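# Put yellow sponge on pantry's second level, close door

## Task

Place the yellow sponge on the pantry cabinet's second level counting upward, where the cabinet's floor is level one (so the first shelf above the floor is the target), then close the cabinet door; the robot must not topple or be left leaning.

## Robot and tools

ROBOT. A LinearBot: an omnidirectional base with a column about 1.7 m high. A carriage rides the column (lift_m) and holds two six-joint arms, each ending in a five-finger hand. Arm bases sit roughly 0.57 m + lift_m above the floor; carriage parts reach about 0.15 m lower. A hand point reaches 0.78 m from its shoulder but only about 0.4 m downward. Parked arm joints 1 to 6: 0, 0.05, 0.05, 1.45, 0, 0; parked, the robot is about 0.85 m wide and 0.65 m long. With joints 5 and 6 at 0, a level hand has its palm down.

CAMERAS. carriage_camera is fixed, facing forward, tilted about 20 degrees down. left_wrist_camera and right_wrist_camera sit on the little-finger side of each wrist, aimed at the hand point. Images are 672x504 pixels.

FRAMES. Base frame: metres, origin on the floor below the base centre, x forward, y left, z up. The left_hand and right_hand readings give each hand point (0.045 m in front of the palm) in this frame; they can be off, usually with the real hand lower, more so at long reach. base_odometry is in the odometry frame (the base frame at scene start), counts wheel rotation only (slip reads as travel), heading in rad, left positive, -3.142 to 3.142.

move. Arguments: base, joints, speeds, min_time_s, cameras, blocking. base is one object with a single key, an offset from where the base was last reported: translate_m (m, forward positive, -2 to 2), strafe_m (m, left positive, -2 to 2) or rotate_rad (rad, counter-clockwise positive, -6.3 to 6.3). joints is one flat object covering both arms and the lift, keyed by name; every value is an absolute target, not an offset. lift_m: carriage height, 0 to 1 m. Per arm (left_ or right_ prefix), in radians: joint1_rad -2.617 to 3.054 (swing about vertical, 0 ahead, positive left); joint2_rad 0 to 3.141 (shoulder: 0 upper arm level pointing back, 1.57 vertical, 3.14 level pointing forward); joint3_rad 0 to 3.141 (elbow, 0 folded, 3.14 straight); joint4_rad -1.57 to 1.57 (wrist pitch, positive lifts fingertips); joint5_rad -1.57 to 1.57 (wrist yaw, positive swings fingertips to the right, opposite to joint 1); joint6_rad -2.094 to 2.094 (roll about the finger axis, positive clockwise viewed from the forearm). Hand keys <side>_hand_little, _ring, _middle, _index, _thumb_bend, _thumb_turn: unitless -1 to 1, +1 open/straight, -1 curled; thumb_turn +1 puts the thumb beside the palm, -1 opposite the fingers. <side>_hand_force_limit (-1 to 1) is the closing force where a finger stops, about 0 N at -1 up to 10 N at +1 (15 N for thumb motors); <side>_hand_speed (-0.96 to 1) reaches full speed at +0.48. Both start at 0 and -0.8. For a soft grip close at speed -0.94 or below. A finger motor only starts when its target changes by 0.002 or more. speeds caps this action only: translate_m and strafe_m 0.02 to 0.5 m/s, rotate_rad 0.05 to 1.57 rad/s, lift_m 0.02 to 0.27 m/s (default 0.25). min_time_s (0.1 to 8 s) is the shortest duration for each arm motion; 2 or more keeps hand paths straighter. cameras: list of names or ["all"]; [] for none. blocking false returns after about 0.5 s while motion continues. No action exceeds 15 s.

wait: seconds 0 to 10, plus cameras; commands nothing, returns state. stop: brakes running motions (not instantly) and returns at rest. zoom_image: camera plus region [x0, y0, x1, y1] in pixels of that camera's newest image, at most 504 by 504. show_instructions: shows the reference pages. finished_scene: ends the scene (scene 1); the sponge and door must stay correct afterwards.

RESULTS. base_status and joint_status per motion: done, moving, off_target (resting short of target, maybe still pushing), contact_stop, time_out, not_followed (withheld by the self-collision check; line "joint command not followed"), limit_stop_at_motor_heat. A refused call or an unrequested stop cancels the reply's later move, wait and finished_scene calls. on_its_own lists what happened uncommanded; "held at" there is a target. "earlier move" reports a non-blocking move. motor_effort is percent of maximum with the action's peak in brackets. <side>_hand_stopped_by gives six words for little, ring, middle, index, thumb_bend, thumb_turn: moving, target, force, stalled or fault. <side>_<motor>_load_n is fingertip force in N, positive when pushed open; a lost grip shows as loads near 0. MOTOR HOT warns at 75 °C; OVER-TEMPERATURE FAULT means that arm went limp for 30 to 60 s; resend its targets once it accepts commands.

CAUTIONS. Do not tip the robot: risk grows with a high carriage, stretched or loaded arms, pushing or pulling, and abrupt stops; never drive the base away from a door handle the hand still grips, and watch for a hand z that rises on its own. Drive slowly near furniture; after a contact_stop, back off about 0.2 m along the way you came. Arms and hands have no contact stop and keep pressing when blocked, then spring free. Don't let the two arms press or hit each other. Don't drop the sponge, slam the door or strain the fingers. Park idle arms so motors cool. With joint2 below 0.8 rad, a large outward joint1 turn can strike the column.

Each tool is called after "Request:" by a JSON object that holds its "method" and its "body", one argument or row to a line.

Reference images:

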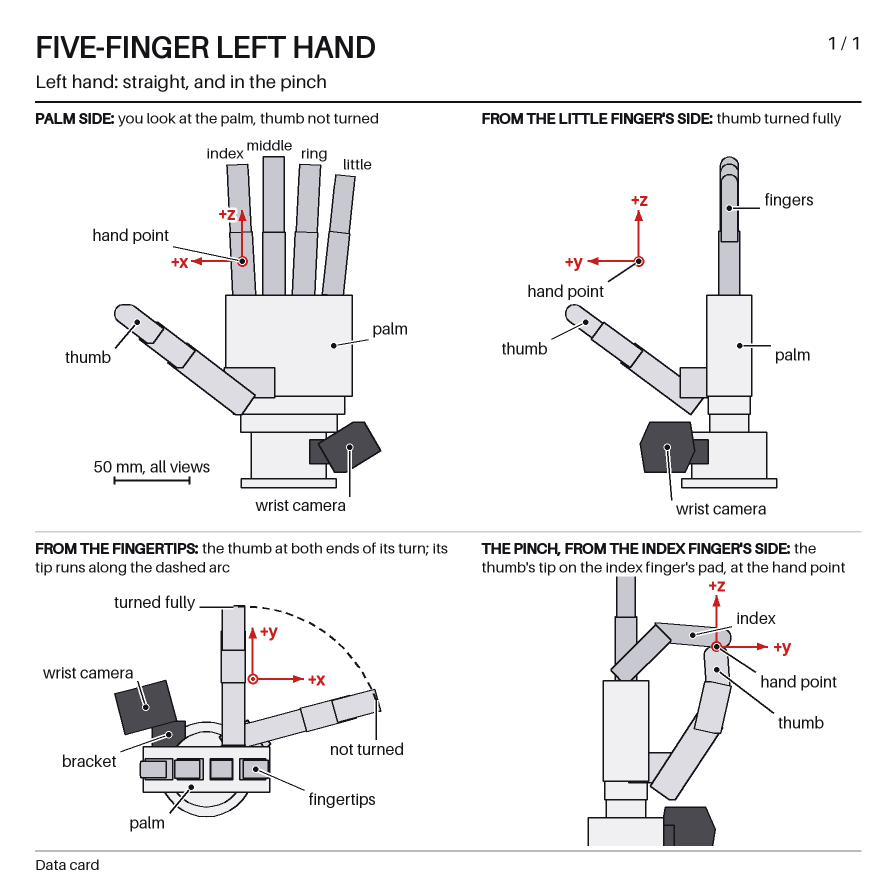

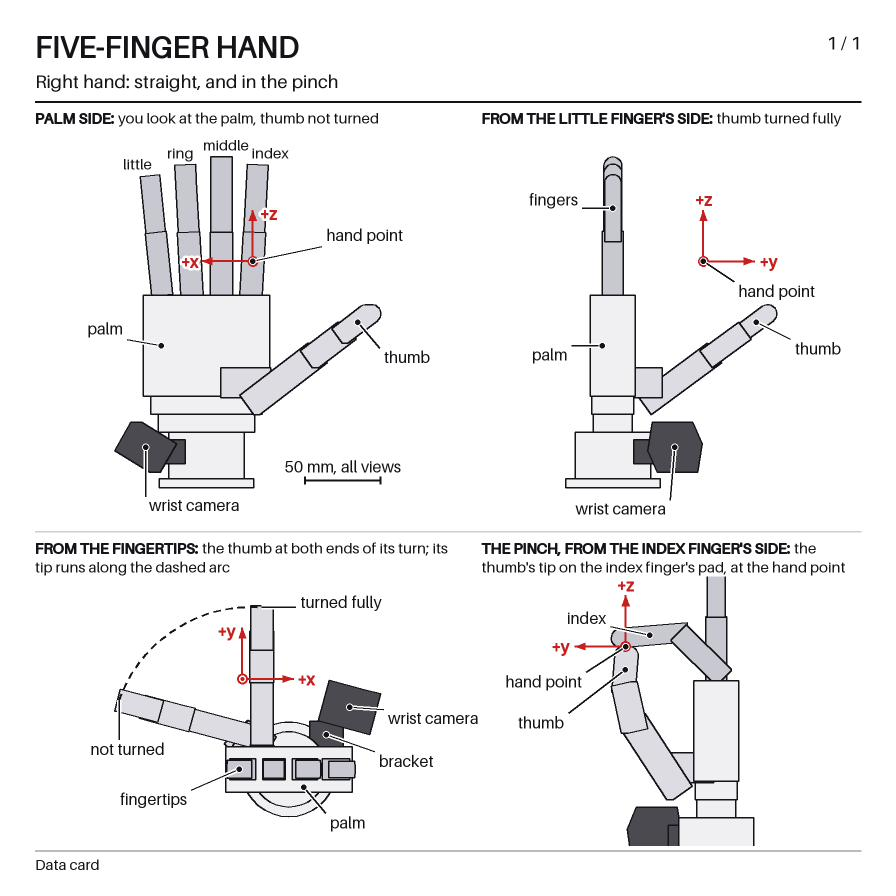

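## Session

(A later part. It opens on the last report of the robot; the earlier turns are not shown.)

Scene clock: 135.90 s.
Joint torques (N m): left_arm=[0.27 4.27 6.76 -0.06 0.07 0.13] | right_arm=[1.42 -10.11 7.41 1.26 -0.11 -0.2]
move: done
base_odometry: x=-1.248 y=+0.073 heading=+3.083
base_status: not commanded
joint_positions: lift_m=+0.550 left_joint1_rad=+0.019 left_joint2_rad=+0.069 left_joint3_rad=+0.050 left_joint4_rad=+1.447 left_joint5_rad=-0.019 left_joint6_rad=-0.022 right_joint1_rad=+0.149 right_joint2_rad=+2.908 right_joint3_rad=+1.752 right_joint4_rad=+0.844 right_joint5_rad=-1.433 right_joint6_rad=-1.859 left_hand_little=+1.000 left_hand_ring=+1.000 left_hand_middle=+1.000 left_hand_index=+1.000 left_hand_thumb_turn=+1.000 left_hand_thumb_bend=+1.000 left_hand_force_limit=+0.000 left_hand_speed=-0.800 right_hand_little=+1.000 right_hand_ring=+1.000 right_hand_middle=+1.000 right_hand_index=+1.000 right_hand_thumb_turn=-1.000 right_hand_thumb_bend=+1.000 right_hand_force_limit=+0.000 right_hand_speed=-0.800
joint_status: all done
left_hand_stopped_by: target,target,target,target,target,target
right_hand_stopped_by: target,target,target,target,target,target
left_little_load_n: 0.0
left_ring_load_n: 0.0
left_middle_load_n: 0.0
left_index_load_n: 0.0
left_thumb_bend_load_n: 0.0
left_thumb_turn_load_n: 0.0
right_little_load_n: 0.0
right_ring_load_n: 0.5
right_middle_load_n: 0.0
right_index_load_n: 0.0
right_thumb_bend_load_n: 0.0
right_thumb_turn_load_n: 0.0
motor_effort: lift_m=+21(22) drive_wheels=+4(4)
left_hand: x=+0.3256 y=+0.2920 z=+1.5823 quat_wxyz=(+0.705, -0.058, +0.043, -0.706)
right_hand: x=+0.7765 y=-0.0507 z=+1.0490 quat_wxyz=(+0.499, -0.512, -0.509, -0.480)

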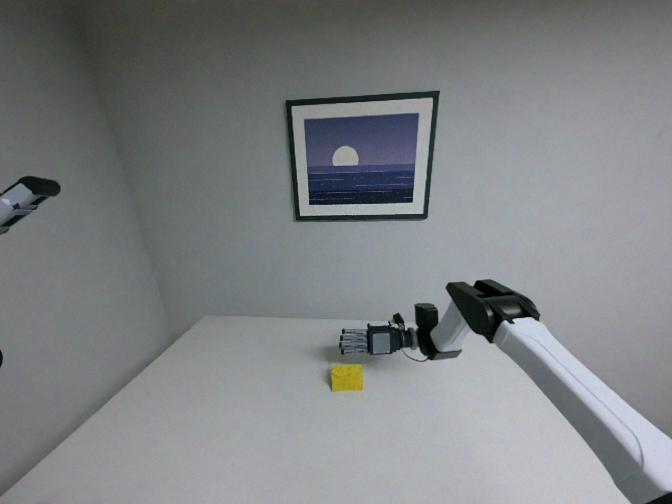

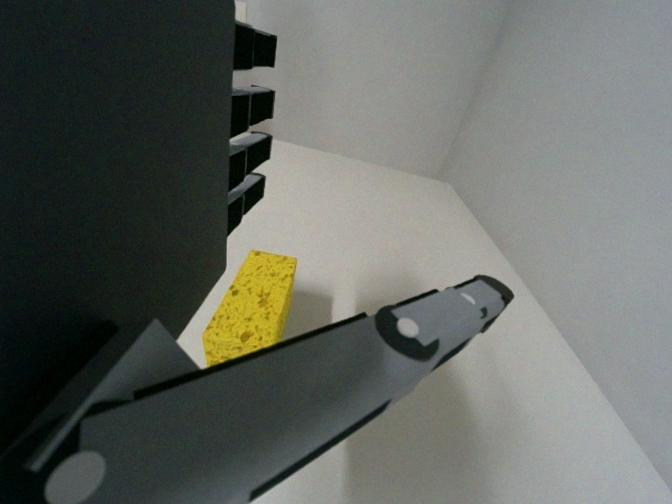

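Request:
{"method": "move", "body": {
  "joints": {"right_joint1_rad": 0.185, "right_joint2_rad": 2.912, "right_joint3_rad": 1.712, "right_joint4_rad": 0.90, "right_joint5_rad": -1.379, "right_joint6_rad": -1.87, "lift_m": 0.49},
  "speeds": {"lift_m": 0.05},
  "min_time_s": 1.5,
  "cameras": ["carriage_camera", "right_wrist_camera"]
}}

Request:
{"method": "zoom_image", "body": {
  "camera": "carriage_camera",
  "region": [300, 300, 460, 420]
}}

Scene clock: 152.23 s.
Joint torques (N m): left_arm=[0.02 4.12 6.8 -0.13 0.06 0.11] | right_arm=[1.43 -12.1 4.64 1.29 -0.1 -0.21]
move: done
base_odometry: x=-1.248 y=+0.073 heading=+3.083
base_status: not commanded
joint_positions: lift_m=+0.490 left_joint1_rad=+0.019 left_joint2_rad=+0.069 left_joint3_rad=+0.050 left_joint4_rad=+1.447 left_joint5_rad=-0.019 left_joint6_rad=-0.022 right_joint1_rad=+0.176 right_joint2_rad=+2.908 right_joint3_rad=+1.719 right_joint4_rad=+0.882 right_joint5_rad=-1.389 right_joint6_rad=-1.859 left_hand_little=+1.000 left_hand_ring=+1.000 left_hand_middle=+1.000 left_hand_index=+1.000 left_hand_thumb_turn=+1.000 left_hand_thumb_bend=+1.000 left_hand_force_limit=+0.000 left_hand_speed=-0.800 right_hand_little=+1.000 right_hand_ring=+1.000 right_hand_middle=+1.000 right_hand_index=+1.000 right_hand_thumb_turn=-1.000 right_hand_thumb_bend=+1.000 right_hand_force_limit=+0.000 right_hand_speed=-0.800
joint_status: all done
left_hand_stopped_by: target,target,target,target,target,target
right_hand_stopped_by: target,target,target,target,target,target
left_little_load_n: 0.0
left_ring_load_n: 0.0
left_middle_load_n: 0.0
left_index_load_n: 0.0
left_thumb_bend_load_n: 0.5
left_thumb_turn_load_n: 0.0
right_little_load_n: 0.0
right_ring_load_n: 0.0
right_middle_load_n: 0.0
right_index_load_n: 0.0
right_thumb_bend_load_n: 0.0
right_thumb_turn_load_n: 0.0
motor_effort: lift_m=+22(25) drive_wheels=+4(4)
left_hand: x=+0.3256 y=+0.2920 z=+1.5221 quat_wxyz=(+0.705, -0.058, +0.043, -0.706)
right_hand: x=+0.7710 y=-0.0394 z=+0.9825 quat_wxyz=(+0.490, -0.516, -0.511, -0.482)

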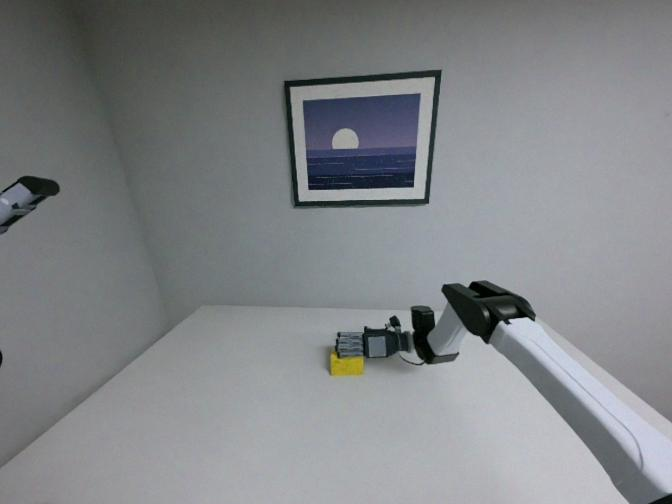

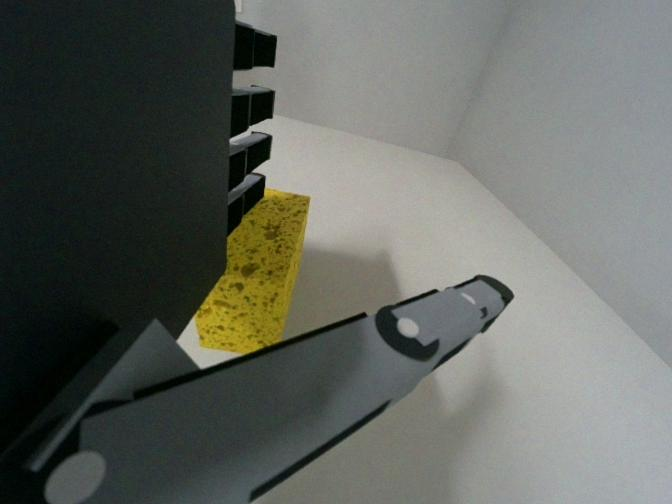

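Scaled by 3.150 from the camera's image (finer frame: 960x720).

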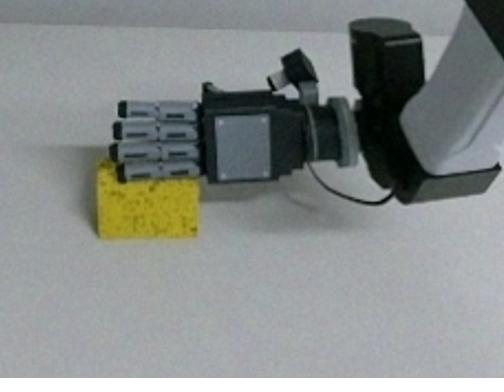

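Request:
{"method": "zoom_image", "body": {
  "camera": "right_wrist_camera",
  "region": [170, 150, 350, 370]
}}

Scaled by 2.291 from the camera's image (finer frame: 960x720).

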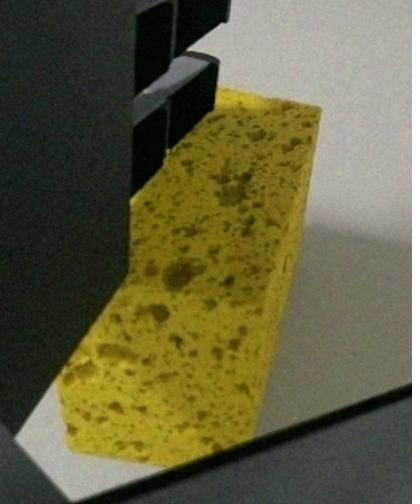

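Request:
{"method": "move", "body": {
  "joints": {"lift_m": 0.54},
  "speeds": {"lift_m": 0.1},
  "cameras": ["carriage_camera", "right_wrist_camera"]
}}

Request:
{"method": "zoom_image", "body": {
  "camera": "right_wrist_camera",
  "region": [170, 150, 350, 370]
}}

Request:
{"method": "zoom_image", "body": {
  "camera": "carriage_camera",
  "region": [300, 300, 460, 420]
}}

Scene clock: 185.33 s.
Joint torques (N m): left_arm=[0.08 4.16 6.74 0 0.05 0.15] | right_arm=[1.51 -11.99 5.22 1.18 -0.11 -0.2]
move: done
base_odometry: x=-1.248 y=+0.073 heading=+3.083
base_status: not commanded
joint_positions: lift_m=+0.540 left_joint1_rad=+0.019 left_joint2_rad=+0.069 left_joint3_rad=+0.050 left_joint4_rad=+1.446 left_joint5_rad=-0.019 left_joint6_rad=-0.022 right_joint1_rad=+0.176 right_joint2_rad=+2.908 right_joint3_rad=+1.713 right_joint4_rad=+0.895 right_joint5_rad=-1.386 right_joint6_rad=-1.860 left_hand_little=+1.000 left_hand_ring=+1.000 left_hand_middle=+1.000 left_hand_index=+1.000 left_hand_thumb_turn=+1.000 left_hand_thumb_bend=+1.000 left_hand_force_limit=+0.000 left_hand_speed=-0.800 right_hand_little=+1.000 right_hand_ring=+1.000 right_hand_middle=+1.000 right_hand_index=+1.000 right_hand_thumb_turn=-1.000 right_hand_thumb_bend=+1.000 right_hand_force_limit=+0.000 right_hand_speed=-0.800
joint_status: all done
left_hand_stopped_by: target,target,target,target,target,target
right_hand_stopped_by: target,target,target,target,target,target
left_little_load_n: 0.0
left_ring_load_n: 0.0
left_middle_load_n: 0.0
left_index_load_n: 0.0
left_thumb_bend_load_n: 0.0
left_thumb_turn_load_n: 0.0
right_little_load_n: 0.0
right_ring_load_n: 0.0
right_middle_load_n: 0.0
right_index_load_n: 0.0
right_thumb_bend_load_n: 0.0
right_thumb_turn_load_n: 0.5
motor_effort: lift_m=+20(26) drive_wheels=+4(4)
left_hand: x=+0.3257 y=+0.2920 z=+1.5722 quat_wxyz=(+0.705, -0.058, +0.043, -0.706)
right_hand: x=+0.7708 y=-0.0397 z=+1.0327 quat_wxyz=(+0.488, -0.515, -0.512, -0.485)

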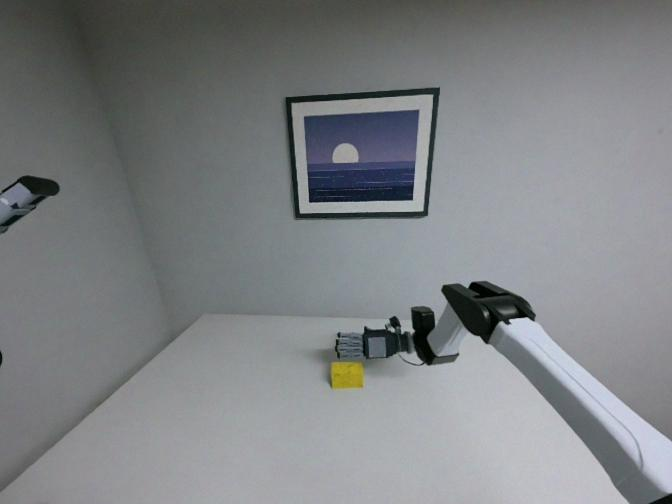

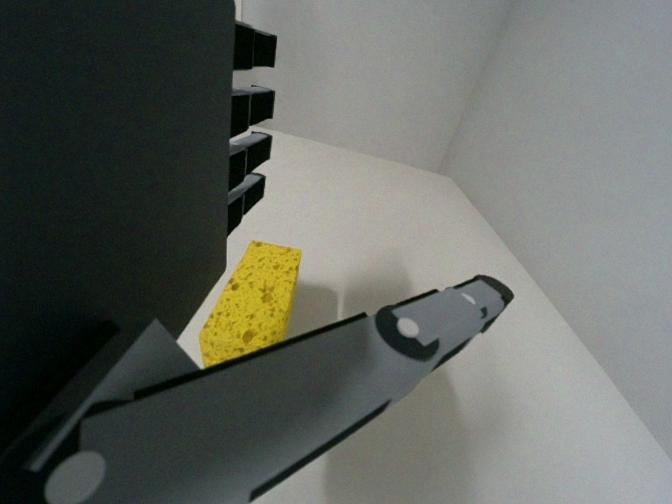

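Scaled by 2.291 from the camera's image (finer frame: 960x720).

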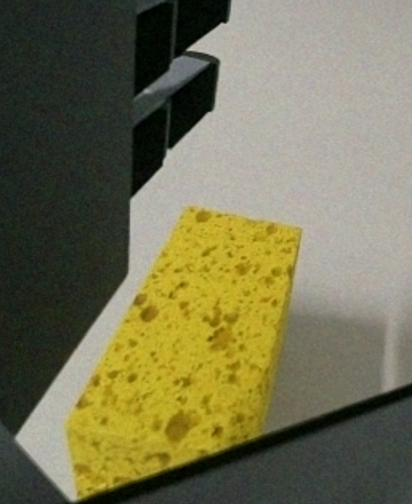

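Scaled by 3.150 from the camera's image (finer frame: 960x720).

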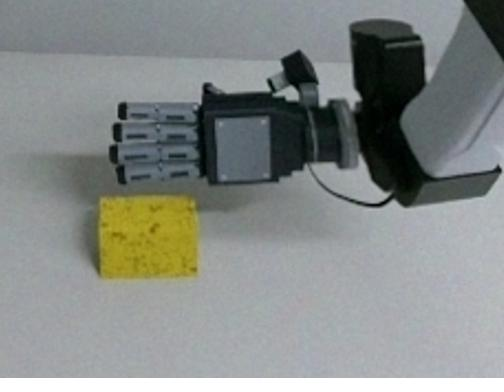

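Request:
{"method": "move", "body": {
  "joints": {"right_joint2_rad": 2.857, "right_joint3_rad": 1.563, "right_joint4_rad": 0.994},
  "min_time_s": 1.5,
  "cameras": ["right_wrist_camera"]
}}

Request:
{"method": "move", "body": {
  "joints": {"lift_m": 0.49},
  "speeds": {"lift_m": 0.05},
  "cameras": ["carriage_camera", "right_wrist_camera"]
}}

Request:
{"method": "zoom_image", "body": {
  "camera": "right_wrist_camera",
  "region": [170, 150, 350, 370]
}}

Request:
{"method": "zoom_image", "body": {
  "camera": "carriage_camera",
  "region": [300, 300, 460, 420]
}}

Scene clock: 211.30 s.
Joint torques (N m): left_arm=[0.03 4.15 6.65 -0.03 0.1 0.16] | right_arm=[1.46 -16.27 3.89 1.29 -0.15 -0.21]
move: done
base_odometry: x=-1.248 y=+0.073 heading=+3.083
base_status: not commanded
joint_positions: lift_m=+0.540 left_joint1_rad=+0.019 left_joint2_rad=+0.069 left_joint3_rad=+0.050 left_joint4_rad=+1.446 left_joint5_rad=-0.019 left_joint6_rad=-0.022 right_joint1_rad=+0.176 right_joint2_rad=+2.908 right_joint3_rad=+1.570 right_joint4_rad=+0.976 right_joint5_rad=-1.385 right_joint6_rad=-1.860 left_hand_little=+1.000 left_hand_ring=+1.000 left_hand_middle=+1.000 left_hand_index=+1.000 left_hand_thumb_turn=+1.000 left_hand_thumb_bend=+1.000 left_hand_force_limit=+0.000 left_hand_speed=-0.800 right_hand_little=+1.000 right_hand_ring=+1.000 right_hand_middle=+1.000 right_hand_index=+1.000 right_hand_thumb_turn=-1.000 right_hand_thumb_bend=+1.000 right_hand_force_limit=+0.000 right_hand_speed=-0.800
joint_status: all done
left_hand_stopped_by: target,target,target,target,target,target
right_hand_stopped_by: target,target,target,target,target,target
left_little_load_n: 0.0
left_ring_load_n: 0.0
left_middle_load_n: 0.0
left_index_load_n: 0.0
left_thumb_bend_load_n: 0.0
left_thumb_turn_load_n: 0.0
right_little_load_n: 0.0
right_ring_load_n: 0.0
right_middle_load_n: 0.0
right_index_load_n: 0.0
right_thumb_bend_load_n: 0.0
right_thumb_turn_load_n: 0.5
motor_effort: lift_m=+21(22) drive_wheels=+4(4)
left_hand: x=+0.3258 y=+0.2920 z=+1.5722 quat_wxyz=(+0.705, -0.058, +0.043, -0.706)
right_hand: x=+0.7363 y=-0.0459 z=+1.0039 quat_wxyz=(+0.500, -0.533, -0.499, -0.466)

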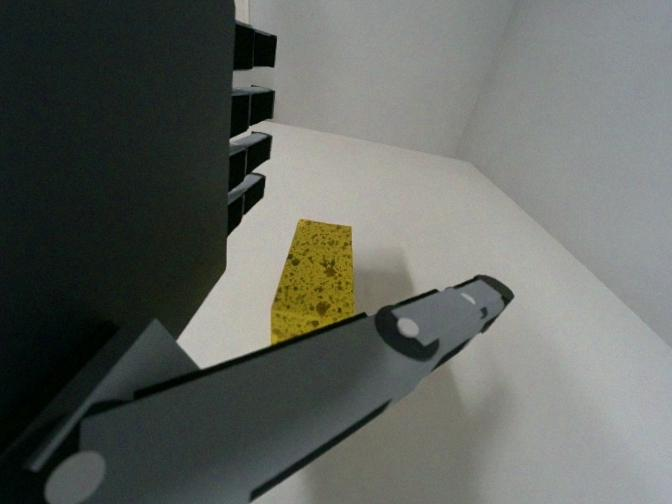

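Scene clock: 212.63 s.
Joint torques (N m): left_arm=[0.14 4.11 6.78 0.03 0.06 0.13] | right_arm=[1.43 -15.69 4.29 1.24 -0.16 -0.21]
move: done
base_odometry: x=-1.248 y=+0.073 heading=+3.083
base_status: not commanded
joint_positions: lift_m=+0.490 left_joint1_rad=+0.019 left_joint2_rad=+0.069 left_joint3_rad=+0.050 left_joint4_rad=+1.446 left_joint5_rad=-0.019 left_joint6_rad=-0.022 right_joint1_rad=+0.176 right_joint2_rad=+2.903 right_joint3_rad=+1.566 right_joint4_rad=+0.981 right_joint5_rad=-1.385 right_joint6_rad=-1.860 left_hand_little=+1.000 left_hand_ring=+1.000 left_hand_middle=+1.000 left_hand_index=+1.000 left_hand_thumb_turn=+1.000 left_hand_thumb_bend=+1.000 left_hand_force_limit=+0.000 left_hand_speed=-0.800 right_hand_little=+1.000 right_hand_ring=+1.000 right_hand_middle=+1.000 right_hand_index=+1.000 right_hand_thumb_turn=-1.000 right_hand_thumb_bend=+1.000 right_hand_force_limit=+0.000 right_hand_speed=-0.800
joint_status: all done
left_hand_stopped_by: target,target,target,target,target,target
right_hand_stopped_by: target,target,target,target,target,target
left_little_load_n: 0.0
left_ring_load_n: 0.0
left_middle_load_n: 0.0
left_index_load_n: 0.0
left_thumb_bend_load_n: 0.0
left_thumb_turn_load_n: 0.0
right_little_load_n: 0.0
right_ring_load_n: 0.0
right_middle_load_n: 0.0
right_index_load_n: 0.0
right_thumb_bend_load_n: 0.0
right_thumb_turn_load_n: 0.0
motor_effort: lift_m=+22(26) drive_wheels=+4(4)
left_hand: x=+0.3258 y=+0.2920 z=+1.5221 quat_wxyz=(+0.705, -0.058, +0.043, -0.706)
right_hand: x=+0.7369 y=-0.0459 z=+0.9564 quat_wxyz=(+0.499, -0.531, -0.500, -0.468)

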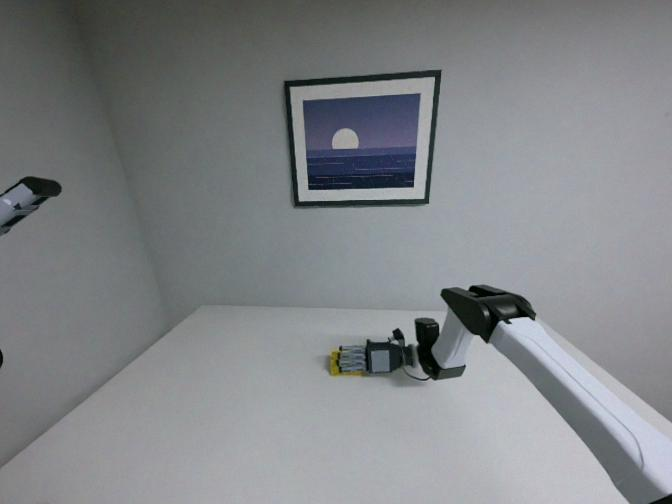

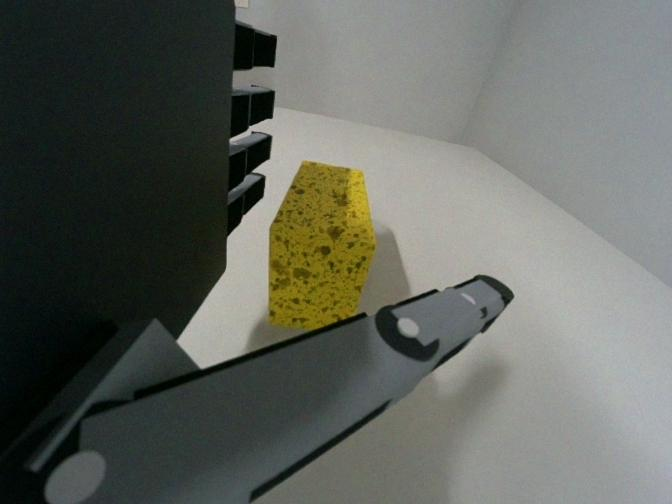

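Scaled by 2.291 from the camera's image (finer frame: 960x720).

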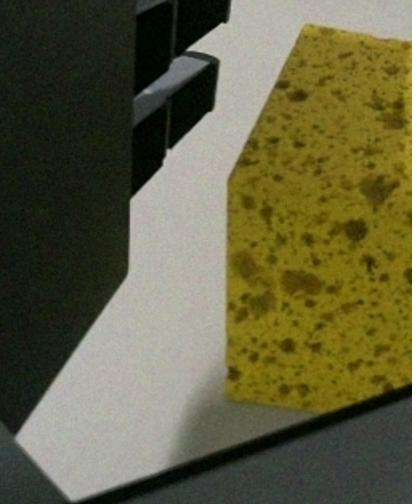

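Scaled by 3.150 from the camera's image (finer frame: 960x720).

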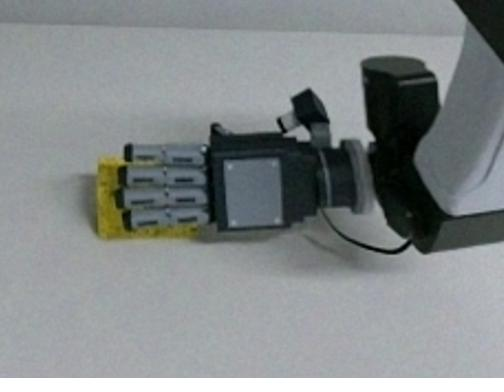

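Request:
{"method": "move", "body": {
  "joints": {"right_hand_thumb_bend": 0.25, "right_hand_force_limit": -0.6, "right_hand_speed": -0.8},
  "cameras": ["right_wrist_camera"]
}}

Request:
{"method": "move", "body": {
  "joints": {"right_hand_thumb_bend": -0.3, "right_hand_force_limit": -0.5, "right_hand_speed": -0.93},
  "cameras": ["right_wrist_camera"]
}}

Scene clock: 224.83 s.
Joint torques (N m): left_arm=[0.13 4.11 6.6 -0.03 0.09 0.16] | right_arm=[1.42 -15.79 4.31 1.22 -0.18 -0.22]
move: done
base_odometry: x=-1.248 y=+0.073 heading=+3.083
base_status: not commanded
joint_positions: lift_m=+0.490 left_joint1_rad=+0.019 left_joint2_rad=+0.069 left_joint3_rad=+0.050 left_joint4_rad=+1.446 left_joint5_rad=-0.019 left_joint6_rad=-0.022 right_joint1_rad=+0.176 right_joint2_rad=+2.903 right_joint3_rad=+1.566 right_joint4_rad=+0.981 right_joint5_rad=-1.385 right_joint6_rad=-1.860 left_hand_little=+1.000 left_hand_ring=+1.000 left_hand_middle=+1.000 left_hand_index=+1.000 left_hand_thumb_turn=+1.000 left_hand_thumb_bend=+1.000 left_hand_force_limit=+0.000 left_hand_speed=-0.800 right_hand_little=+1.000 right_hand_ring=+1.000 right_hand_middle=+1.000 right_hand_index=+1.000 right_hand_thumb_turn=-1.000 right_hand_thumb_bend=+0.250 right_hand_force_limit=-0.600 right_hand_speed=-0.800
joint_status: all done
left_hand_stopped_by: target,target,target,target,target,target
right_hand_stopped_by: target,target,target,target,target,target
left_little_load_n: 0.0
left_ring_load_n: 0.0
left_middle_load_n: 0.0
left_index_load_n: 0.0
left_thumb_bend_load_n: 0.0
left_thumb_turn_load_n: 0.0
right_little_load_n: 0.0
right_ring_load_n: 0.0
right_middle_load_n: 0.0
right_index_load_n: 0.0
right_thumb_bend_load_n: 0.0
right_thumb_turn_load_n: 0.0
motor_effort: lift_m=+23(23) drive_wheels=+4(4)
left_hand: x=+0.3258 y=+0.2920 z=+1.5221 quat_wxyz=(+0.705, -0.058, +0.043, -0.706)
right_hand: x=+0.7369 y=-0.0459 z=+0.9564 quat_wxyz=(+0.499, -0.531, -0.500, -0.468)

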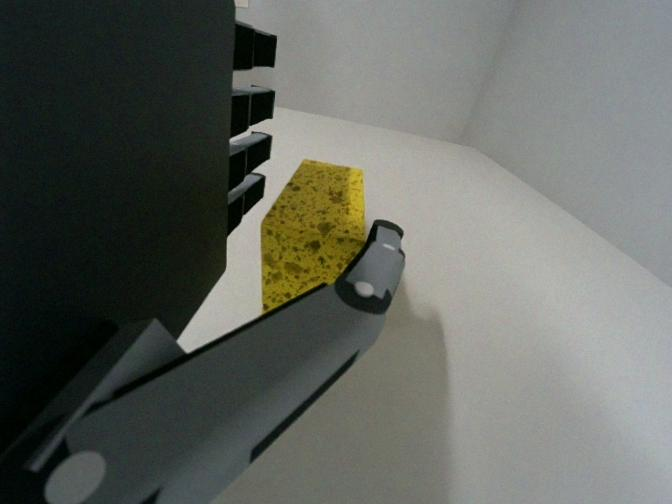

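Scene clock: 228.77 s.
Joint torques (N m): left_arm=[0.17 4.14 6.67 -0.02 0.06 0.17] | right_arm=[1.4 -15.73 4.27 1.24 -0.16 -0.21]
move: off_target
base_odometry: x=-1.248 y=+0.073 heading=+3.083
base_status: not commanded
joint_positions: lift_m=+0.490 left_joint1_rad=+0.019 left_joint2_rad=+0.069 left_joint3_rad=+0.050 left_joint4_rad=+1.446 left_joint5_rad=-0.019 left_joint6_rad=-0.022 right_joint1_rad=+0.176 right_joint2_rad=+2.903 right_joint3_rad=+1.566 right_joint4_rad=+0.981 right_joint5_rad=-1.385 right_joint6_rad=-1.860 left_hand_little=+1.000 left_hand_ring=+1.000 left_hand_middle=+1.000 left_hand_index=+1.000 left_hand_thumb_turn=+1.000 left_hand_thumb_bend=+1.000 left_hand_force_limit=+0.000 left_hand_speed=-0.800 right_hand_little=+1.000 right_hand_ring=+1.000 right_hand_middle=+1.000 right_hand_index=+1.000 right_hand_thumb_turn=-1.000 right_hand_thumb_bend=-0.109 right_hand_force_limit=-0.500 right_hand_speed=-0.930
joint_status: right_hand_thumb_bend off_target (ended at -0.109, target -0.300); the others done
left_hand_stopped_by: target,target,target,target,target,target
right_hand_stopped_by: target,target,target,target,force,target
left_little_load_n: 0.0
left_ring_load_n: 0.0
left_middle_load_n: 0.0
left_index_load_n: 0.0
left_thumb_bend_load_n: 0.0
left_thumb_turn_load_n: 0.0
right_little_load_n: 0.0
right_ring_load_n: 0.0
right_middle_load_n: 0.0
right_index_load_n: 0.0
right_thumb_bend_load_n: 3.5
right_thumb_turn_load_n: 0.0
motor_effort: lift_m=+23(23) drive_wheels=+4(4)
left_hand: x=+0.3258 y=+0.2920 z=+1.5221 quat_wxyz=(+0.705, -0.058, +0.043, -0.706)
right_hand: x=+0.7369 y=-0.0459 z=+0.9564 quat_wxyz=(+0.499, -0.531, -0.500, -0.468)

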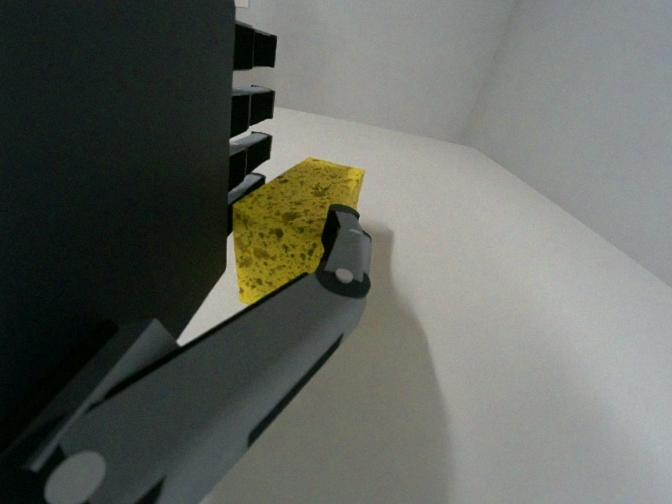

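Request:
{"method": "move", "body": {
  "joints": {"right_hand_index": 0.3, "right_hand_middle": 0.3, "right_hand_force_limit": -0.65, "right_hand_speed": -0.93},
  "cameras": ["right_wrist_camera"]
}}

Scene clock: 236.30 s.
Joint torques (N m): left_arm=[-0.2 4.05 6.79 -0.03 0.04 0.14] | right_arm=[1.44 -15.77 4.23 1.23 -0.17 -0.19]
move: off_target
base_odometry: x=-1.248 y=+0.073 heading=+3.083
base_status: not commanded
joint_positions: lift_m=+0.490 left_joint1_rad=+0.019 left_joint2_rad=+0.069 left_joint3_rad=+0.050 left_joint4_rad=+1.446 left_joint5_rad=-0.019 left_joint6_rad=-0.022 right_joint1_rad=+0.176 right_joint2_rad=+2.903 right_joint3_rad=+1.566 right_joint4_rad=+0.981 right_joint5_rad=-1.385 right_joint6_rad=-1.860 left_hand_little=+1.000 left_hand_ring=+1.000 left_hand_middle=+1.000 left_hand_index=+1.000 left_hand_thumb_turn=+1.000 left_hand_thumb_bend=+1.000 left_hand_force_limit=+0.000 left_hand_speed=-0.800 right_hand_little=+1.000 right_hand_ring=+1.000 right_hand_middle=+0.300 right_hand_index=+0.824 right_hand_thumb_turn=-1.000 right_hand_thumb_bend=-0.108 right_hand_force_limit=-0.650 right_hand_speed=-0.930
joint_status: right_hand_index off_target (ended at +0.824, target +0.300); the others done
left_hand_stopped_by: target,target,target,target,target,target
right_hand_stopped_by: target,target,target,force,force,target
left_little_load_n: 0.0
left_ring_load_n: 0.0
left_middle_load_n: 0.0
left_index_load_n: 0.0
left_thumb_bend_load_n: 0.0
left_thumb_turn_load_n: 0.5
right_little_load_n: 0.0
right_ring_load_n: 0.0
right_middle_load_n: 0.0
right_index_load_n: 2.0
right_thumb_bend_load_n: 7.0
right_thumb_turn_load_n: 0.0
motor_effort: lift_m=+21(23) drive_wheels=+4(4)
left_hand: x=+0.3258 y=+0.2920 z=+1.5221 quat_wxyz=(+0.705, -0.058, +0.043, -0.706)
right_hand: x=+0.7369 y=-0.0459 z=+0.9564 quat_wxyz=(+0.499, -0.531, -0.500, -0.468)

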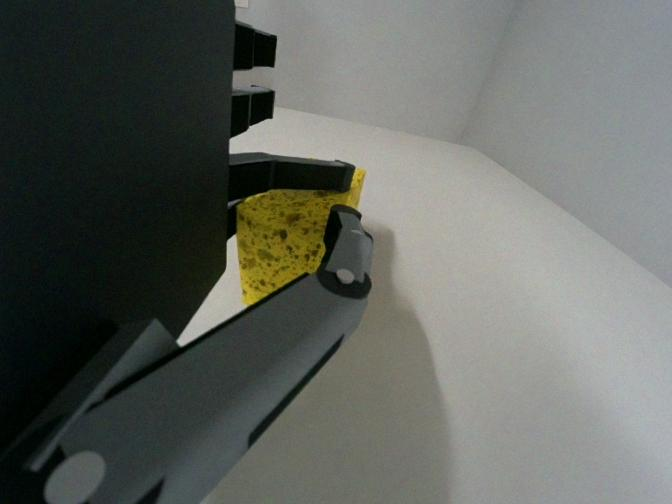

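Request:
{"method": "move", "body": {
  "joints": {"right_hand_middle": 1.0, "lift_m": 0.55, "right_hand_speed": -0.8},
  "speeds": {"lift_m": 0.05},
  "cameras": ["right_wrist_camera", "carriage_camera"]
}}

Scene clock: 240.77 s.
Joint torques (N m): left_arm=[0.1 4.19 6.69 0.05 0.06 0.14] | right_arm=[1.43 -15.6 4.37 1.21 -0.18 -0.2]
move: done
base_odometry: x=-1.248 y=+0.073 heading=+3.083
base_status: not commanded
joint_positions: lift_m=+0.550 left_joint1_rad=+0.019 left_joint2_rad=+0.069 left_joint3_rad=+0.050 left_joint4_rad=+1.446 left_joint5_rad=-0.019 left_joint6_rad=-0.022 right_joint1_rad=+0.176 right_joint2_rad=+2.900 right_joint3_rad=+1.565 right_joint4_rad=+0.983 right_joint5_rad=-1.383 right_joint6_rad=-1.860 left_hand_little=+1.000 left_hand_ring=+1.000 left_hand_middle=+1.000 left_hand_index=+1.000 left_hand_thumb_turn=+1.000 left_hand_thumb_bend=+1.000 left_hand_force_limit=+0.000 left_hand_speed=-0.800 right_hand_little=+1.000 right_hand_ring=+1.000 right_hand_middle=+1.000 right_hand_index=+0.824 right_hand_thumb_turn=-1.000 right_hand_thumb_bend=-0.108 right_hand_force_limit=-0.650 right_hand_speed=-0.800
joint_status: all done
left_hand_stopped_by: target,target,target,target,target,target
right_hand_stopped_by: target,target,target,force,force,target
left_little_load_n: 0.0
left_ring_load_n: 0.0
left_middle_load_n: 0.0
left_index_load_n: 0.0
left_thumb_bend_load_n: 0.0
left_thumb_turn_load_n: 0.0
right_little_load_n: 0.0
right_ring_load_n: 0.0
right_middle_load_n: 0.0
right_index_load_n: 1.5
right_thumb_bend_load_n: 7.0
right_thumb_turn_load_n: 0.0
motor_effort: lift_m=+21(28) drive_wheels=+4(4)
left_hand: x=+0.3258 y=+0.2920 z=+1.5822 quat_wxyz=(+0.705, -0.058, +0.043, -0.706)
right_hand: x=+0.7376 y=-0.0459 z=+1.0180 quat_wxyz=(+0.497, -0.531, -0.501, -0.469)
pictures: carriage_camera, right_wrist_camera

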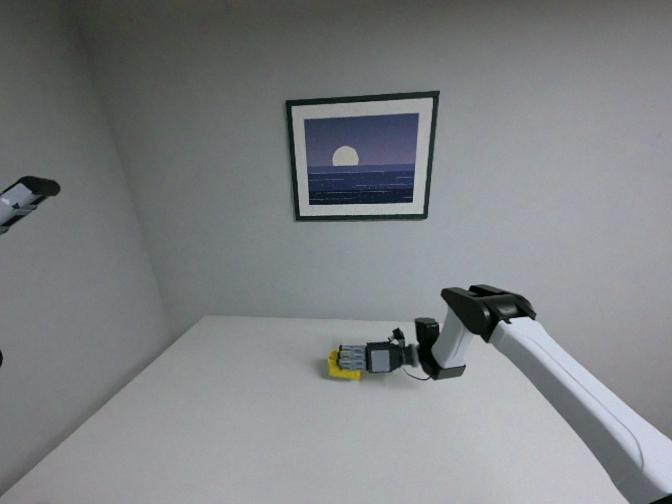

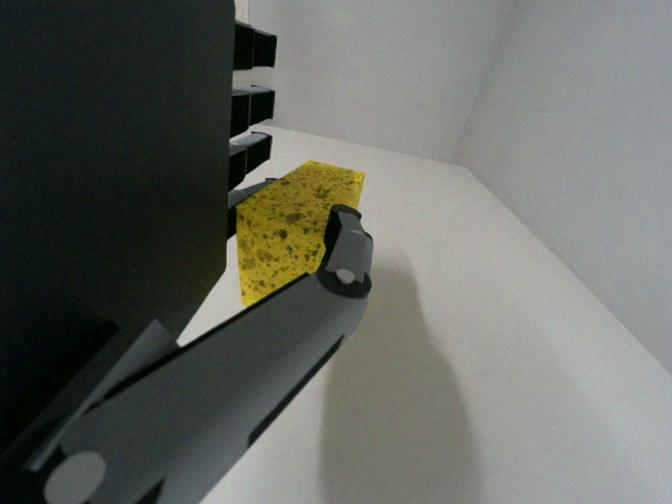

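Request:
{"method": "move", "body": {
  "base": {"translate_m": -0.75},
  "joints": {"lift_m": 0.6},
  "speeds": {"translate_m": 0.25, "lift_m": 0.1}
}}

Request:
{"method": "move", "body": {
  "joints": {"right_joint1_rad": 0.0, "right_joint2_rad": 1.6, "right_joint3_rad": 1.0, "right_joint4_rad": 0.5, "right_joint5_rad": -0.8, "right_joint6_rad": -1.7},
  "min_time_s": 3,
  "cameras": ["right_wrist_camera"]
}}

Request:
{"method": "move", "body": {
  "joints": {"right_joint1_rad": -0.3, "right_joint2_rad": 0.85, "right_joint3_rad": 0.7, "right_joint4_rad": 0.15, "right_joint5_rad": -0.3, "right_joint6_rad": -1.6},
  "min_time_s": 3,
  "cameras": ["right_wrist_camera", "carriage_camera"]
}}

Scene clock: 257.93 s.
Joint torques (N m): left_arm=[0.01 3.93 6.69 -0.03 0.06 0.14] | right_arm=[1.44 -14.9 4.59 1.21 -0.2 -0.21]
move: done
base_odometry: x=-0.499 y=+0.028 heading=+3.082
base_status: done
joint_positions: lift_m=+0.600 left_joint1_rad=+0.019 left_joint2_rad=+0.069 left_joint3_rad=+0.050 left_joint4_rad=+1.446 left_joint5_rad=-0.019 left_joint6_rad=-0.022 right_joint1_rad=+0.176 right_joint2_rad=+2.893 right_joint3_rad=+1.564 right_joint4_rad=+0.986 right_joint5_rad=-1.381 right_joint6_rad=-1.860 left_hand_little=+1.000 left_hand_ring=+1.000 left_hand_middle=+1.000 left_hand_index=+1.000 left_hand_thumb_turn=+1.000 left_hand_thumb_bend=+1.000 left_hand_force_limit=+0.000 left_hand_speed=-0.800 right_hand_little=+1.000 right_hand_ring=+1.000 right_hand_middle=+1.000 right_hand_index=+0.824 right_hand_thumb_turn=-1.000 right_hand_thumb_bend=-0.108 right_hand_force_limit=-0.650 right_hand_speed=-0.800
joint_status: all done
left_hand_stopped_by: target,target,target,target,target,target
right_hand_stopped_by: target,target,target,force,force,target
left_little_load_n: 0.0
left_ring_load_n: 0.0
left_middle_load_n: 0.0
left_index_load_n: 0.0
left_thumb_bend_load_n: 0.0
left_thumb_turn_load_n: 0.0
right_little_load_n: 0.0
right_ring_load_n: 0.0
right_middle_load_n: 0.0
right_index_load_n: 1.5
right_thumb_bend_load_n: 7.0
right_thumb_turn_load_n: 0.0
motor_effort: lift_m=+19(27) drive_wheels=-3(16)
left_hand: x=+0.3259 y=+0.2920 z=+1.6322 quat_wxyz=(+0.705, -0.059, +0.043, -0.706)
right_hand: x=+0.7395 y=-0.0458 z=+1.0717 quat_wxyz=(+0.495, -0.529, -0.502, -0.473)
pictures: none

Scene clock: 261.23 s.
Joint torques (N m): left_arm=[0.1 4.25 6.89 -0.02 0.06 0.11] | right_arm=[0.03 -9.95 7.16 1.39 0.11 0.08]
move: done
base_odometry: x=-0.499 y=+0.028 heading=+3.082
base_status: not commanded
joint_positions: lift_m=+0.600 left_joint1_rad=+0.019 left_joint2_rad=+0.069 left_joint3_rad=+0.050 left_joint4_rad=+1.446 left_joint5_rad=-0.019 left_joint6_rad=-0.022 right_joint1_rad=+0.009 right_joint2_rad=+1.634 right_joint3_rad=+1.007 right_joint4_rad=+0.510 right_joint5_rad=-0.810 right_joint6_rad=-1.711 left_hand_little=+1.000 left_hand_ring=+1.000 left_hand_middle=+1.000 left_hand_index=+1.000 left_hand_thumb_turn=+1.000 left_hand_thumb_bend=+1.000 left_hand_force_limit=+0.000 left_hand_speed=-0.800 right_hand_little=+1.000 right_hand_ring=+1.000 right_hand_middle=+1.000 right_hand_index=+0.824 right_hand_thumb_turn=-1.000 right_hand_thumb_bend=-0.108 right_hand_force_limit=-0.650 right_hand_speed=-0.800
joint_status: all done
left_hand_stopped_by: target,target,target,target,target,target
right_hand_stopped_by: target,target,target,force,force,target
left_little_load_n: 0.0
left_ring_load_n: 0.0
left_middle_load_n: 0.0
left_index_load_n: 0.0
left_thumb_bend_load_n: 0.0
left_thumb_turn_load_n: 0.0
right_little_load_n: 0.0
right_ring_load_n: 0.0
right_middle_load_n: 0.0
right_index_load_n: 1.5
right_thumb_bend_load_n: 7.0
right_thumb_turn_load_n: 0.0
motor_effort: lift_m=+21(22) drive_wheels=-2(3)
left_hand: x=+0.3259 y=+0.2920 z=+1.6321 quat_wxyz=(+0.705, -0.059, +0.043, -0.706)
right_hand: x=+0.7444 y=-0.2171 z=+1.4182 quat_wxyz=(+0.254, -0.665, -0.313, -0.629)

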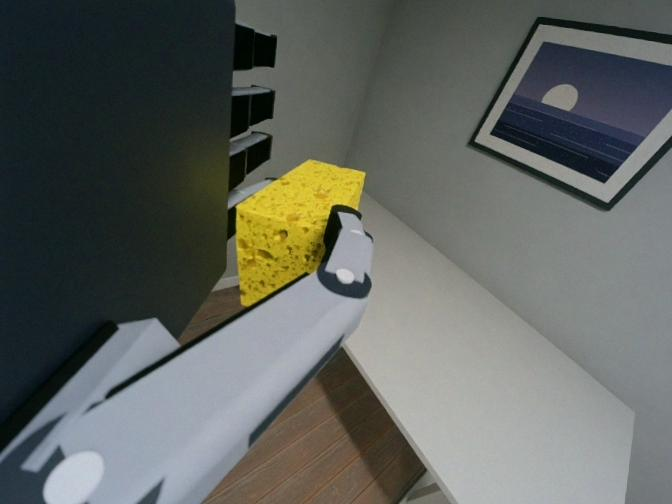

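Scene clock: 264.53 s.
Joint torques (N m): left_arm=[0.14 4.21 6.74 -0.01 0.05 0.12] | right_arm=[-0.01 -2.71 7.62 1.55 0.17 0.06]
move: done
base_odometry: x=-0.499 y=+0.028 heading=+3.082
base_status: not commanded
joint_positions: lift_m=+0.600 left_joint1_rad=+0.019 left_joint2_rad=+0.069 left_joint3_rad=+0.050 left_joint4_rad=+1.446 left_joint5_rad=-0.019 left_joint6_rad=-0.022 right_joint1_rad=-0.291 right_joint2_rad=+0.863 right_joint3_rad=+0.708 right_joint4_rad=+0.159 right_joint5_rad=-0.310 right_joint6_rad=-1.611 left_hand_little=+1.000 left_hand_ring=+1.000 left_hand_middle=+1.000 left_hand_index=+1.000 left_hand_thumb_turn=+1.000 left_hand_thumb_bend=+1.000 left_hand_force_limit=+0.000 left_hand_speed=-0.800 right_hand_little=+1.000 right_hand_ring=+1.000 right_hand_middle=+1.000 right_hand_index=+0.824 right_hand_thumb_turn=-1.000 right_hand_thumb_bend=-0.108 right_hand_force_limit=-0.650 right_hand_speed=-0.800
joint_status: all done
left_hand_stopped_by: target,target,target,target,target,target
right_hand_stopped_by: target,target,target,force,force,target
left_little_load_n: 0.0
left_ring_load_n: 0.0
left_middle_load_n: 0.0
left_index_load_n: 0.0
left_thumb_bend_load_n: 0.0
left_thumb_turn_load_n: 0.0
right_little_load_n: 0.0
right_ring_load_n: 0.0
right_middle_load_n: 0.0
right_index_load_n: 1.5
right_thumb_bend_load_n: 7.0
right_thumb_turn_load_n: -0.5
motor_effort: lift_m=+20(22) drive_wheels=-2(2)
left_hand: x=+0.3259 y=+0.2920 z=+1.6321 quat_wxyz=(+0.705, -0.059, +0.043, -0.706)
right_hand: x=+0.5869 y=-0.4260 z=+1.4960 quat_wxyz=(-0.008, -0.705, -0.021, -0.708)
pictures: carriage_camera, right_wrist_camera

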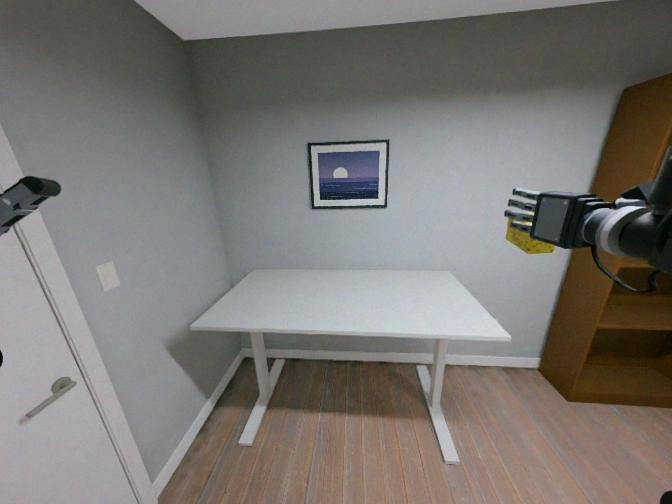

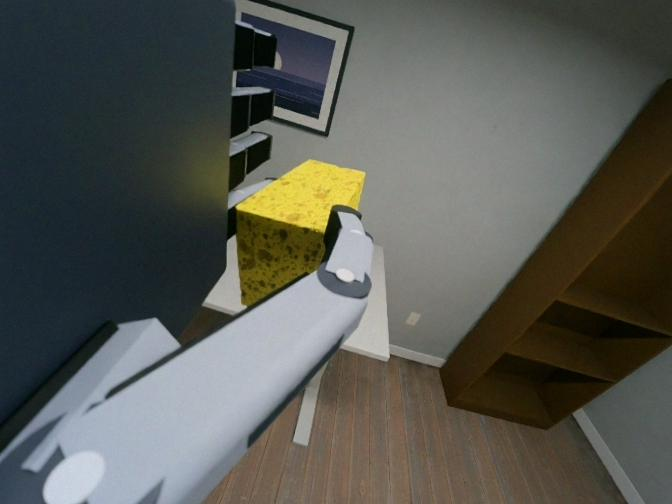

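Request:
{"method": "move", "body": {
  "base": {"rotate_rad": -1.511},
  "joints": {"lift_m": 0.3},
  "speeds": {"rotate_rad": 0.8}
}}

Request:
{"method": "move", "body": {
  "base": {"strafe_m": -0.5},
  "speeds": {"strafe_m": 0.25}
}}

Request:
{"method": "move", "body": {
  "base": {"translate_m": 0.9},
  "speeds": {"translate_m": 0.25},
  "cameras": ["carriage_camera"]
}}

Request:
{"method": "zoom_image", "body": {
  "camera": "carriage_camera",
  "region": [240, 60, 500, 460]
}}

Scene clock: 272.30 s.
Joint torques (N m): left_arm=[0.08 4.11 6.91 -0.01 0.07 0.13] | right_arm=[0.21 -2.43 8.54 1.76 0.07 0.03]
move: done
base_odometry: x=-0.500 y=+0.028 heading=+1.571
base_status: done
joint_positions: lift_m=+0.300 left_joint1_rad=+0.019 left_joint2_rad=+0.069 left_joint3_rad=+0.050 left_joint4_rad=+1.447 left_joint5_rad=-0.019 left_joint6_rad=-0.022 right_joint1_rad=-0.294 right_joint2_rad=+0.860 right_joint3_rad=+0.698 right_joint4_rad=+0.141 right_joint5_rad=-0.302 right_joint6_rad=-1.610 left_hand_little=+1.000 left_hand_ring=+1.000 left_hand_middle=+1.000 left_hand_index=+1.000 left_hand_thumb_turn=+1.000 left_hand_thumb_bend=+1.000 left_hand_force_limit=+0.000 left_hand_speed=-0.800 right_hand_little=+1.000 right_hand_ring=+1.000 right_hand_middle=+1.000 right_hand_index=+0.824 right_hand_thumb_turn=-1.000 right_hand_thumb_bend=-0.108 right_hand_force_limit=-0.650 right_hand_speed=-0.800
joint_status: all done
left_hand_stopped_by: target,target,target,target,target,target
right_hand_stopped_by: target,target,target,force,force,target
left_little_load_n: 0.0
left_ring_load_n: 0.0
left_middle_load_n: 0.0
left_index_load_n: 0.0
left_thumb_bend_load_n: 0.0
left_thumb_turn_load_n: 0.0
right_little_load_n: 0.0
right_ring_load_n: 0.0
right_middle_load_n: 0.0
right_index_load_n: 2.0
right_thumb_bend_load_n: 7.0
right_thumb_turn_load_n: 0.0
motor_effort: lift_m=+22(24) drive_wheels=+5(13)
left_hand: x=+0.3256 y=+0.2920 z=+1.3321 quat_wxyz=(+0.705, -0.058, +0.043, -0.706)
right_hand: x=+0.5850 y=-0.4283 z=+1.1864 quat_wxyz=(-0.009, -0.714, -0.015, -0.700)
pictures: none

Scene clock: 275.70 s.
Joint torques (N m): left_arm=[-0.14 4.19 6.78 -0.02 0.07 0.15] | right_arm=[0.25 -2.48 8.53 1.7 0.09 0.04]
move: done
base_odometry: x=+0.000 y=+0.027 heading=+1.570
base_status: done
joint_positions: lift_m=+0.300 left_joint1_rad=+0.019 left_joint2_rad=+0.069 left_joint3_rad=+0.050 left_joint4_rad=+1.447 left_joint5_rad=-0.019 left_joint6_rad=-0.022 right_joint1_rad=-0.294 right_joint2_rad=+0.860 right_joint3_rad=+0.698 right_joint4_rad=+0.141 right_joint5_rad=-0.302 right_joint6_rad=-1.610 left_hand_little=+1.000 left_hand_ring=+1.000 left_hand_middle=+1.000 left_hand_index=+1.000 left_hand_thumb_turn=+1.000 left_hand_thumb_bend=+1.000 left_hand_force_limit=+0.000 left_hand_speed=-0.800 right_hand_little=+1.000 right_hand_ring=+1.000 right_hand_middle=+1.000 right_hand_index=+0.824 right_hand_thumb_turn=-1.000 right_hand_thumb_bend=-0.108 right_hand_force_limit=-0.650 right_hand_speed=-0.800
joint_status: not commanded
left_hand_stopped_by: target,target,target,target,target,target
right_hand_stopped_by: target,target,target,force,force,target
left_little_load_n: 0.0
left_ring_load_n: 0.0
left_middle_load_n: 0.0
left_index_load_n: 0.0
left_thumb_bend_load_n: 0.0
left_thumb_turn_load_n: 0.0
right_little_load_n: 0.0
right_ring_load_n: 0.0
right_middle_load_n: 0.0
right_index_load_n: 2.0
right_thumb_bend_load_n: 7.0
right_thumb_turn_load_n: -0.5
motor_effort: lift_m=+22(23) drive_wheels=-3(16)
left_hand: x=+0.3256 y=+0.2920 z=+1.3321 quat_wxyz=(+0.705, -0.058, +0.043, -0.706)
right_hand: x=+0.5850 y=-0.4283 z=+1.1864 quat_wxyz=(-0.009, -0.714, -0.015, -0.700)
pictures: none

Scene clock: 280.70 s.
Joint torques (N m): left_arm=[0.01 4.16 6.75 -0.03 0.08 0.17] | right_arm=[0.31 -2.3 8.57 1.72 0.07 0.02]
move: done
base_odometry: x=+0.002 y=+0.927 heading=+1.570
base_status: done
joint_positions: lift_m=+0.300 left_joint1_rad=+0.019 left_joint2_rad=+0.069 left_joint3_rad=+0.050 left_joint4_rad=+1.447 left_joint5_rad=-0.019 left_joint6_rad=-0.022 right_joint1_rad=-0.294 right_joint2_rad=+0.858 right_joint3_rad=+0.698 right_joint4_rad=+0.142 right_joint5_rad=-0.302 right_joint6_rad=-1.610 left_hand_little=+1.000 left_hand_ring=+1.000 left_hand_middle=+1.000 left_hand_index=+1.000 left_hand_thumb_turn=+1.000 left_hand_thumb_bend=+1.000 left_hand_force_limit=+0.000 left_hand_speed=-0.800 right_hand_little=+1.000 right_hand_ring=+1.000 right_hand_middle=+1.000 right_hand_index=+0.824 right_hand_thumb_turn=-1.000 right_hand_thumb_bend=-0.108 right_hand_force_limit=-0.650 right_hand_speed=-0.800
joint_status: not commanded
left_hand_stopped_by: target,target,target,target,target,target
right_hand_stopped_by: target,target,target,force,force,target
left_little_load_n: 0.0
left_ring_load_n: 0.0
left_middle_load_n: 0.0
left_index_load_n: 0.0
left_thumb_bend_load_n: 0.0
left_thumb_turn_load_n: 0.0
right_little_load_n: 0.0
right_ring_load_n: 0.0
right_middle_load_n: 0.0
right_index_load_n: 1.5
right_thumb_bend_load_n: 7.0
right_thumb_turn_load_n: 0.0
motor_effort: lift_m=+23(23) drive_wheels=-1(17)
left_hand: x=+0.3256 y=+0.2920 z=+1.3321 quat_wxyz=(+0.705, -0.058, +0.043, -0.706)
right_hand: x=+0.5846 y=-0.4282 z=+1.1875 quat_wxyz=(-0.009, -0.713, -0.015, -0.701)

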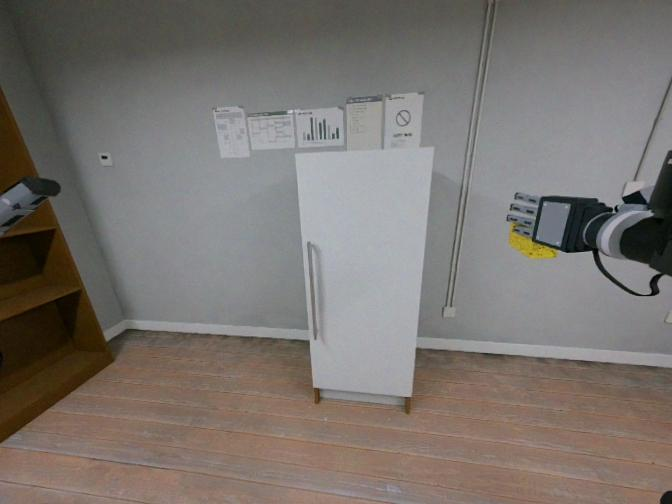

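Scaled by 1.260 from the camera's image (finer frame: 960x720).

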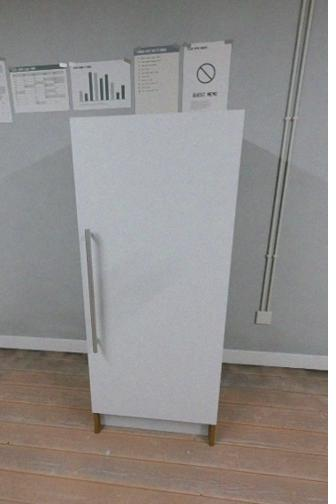

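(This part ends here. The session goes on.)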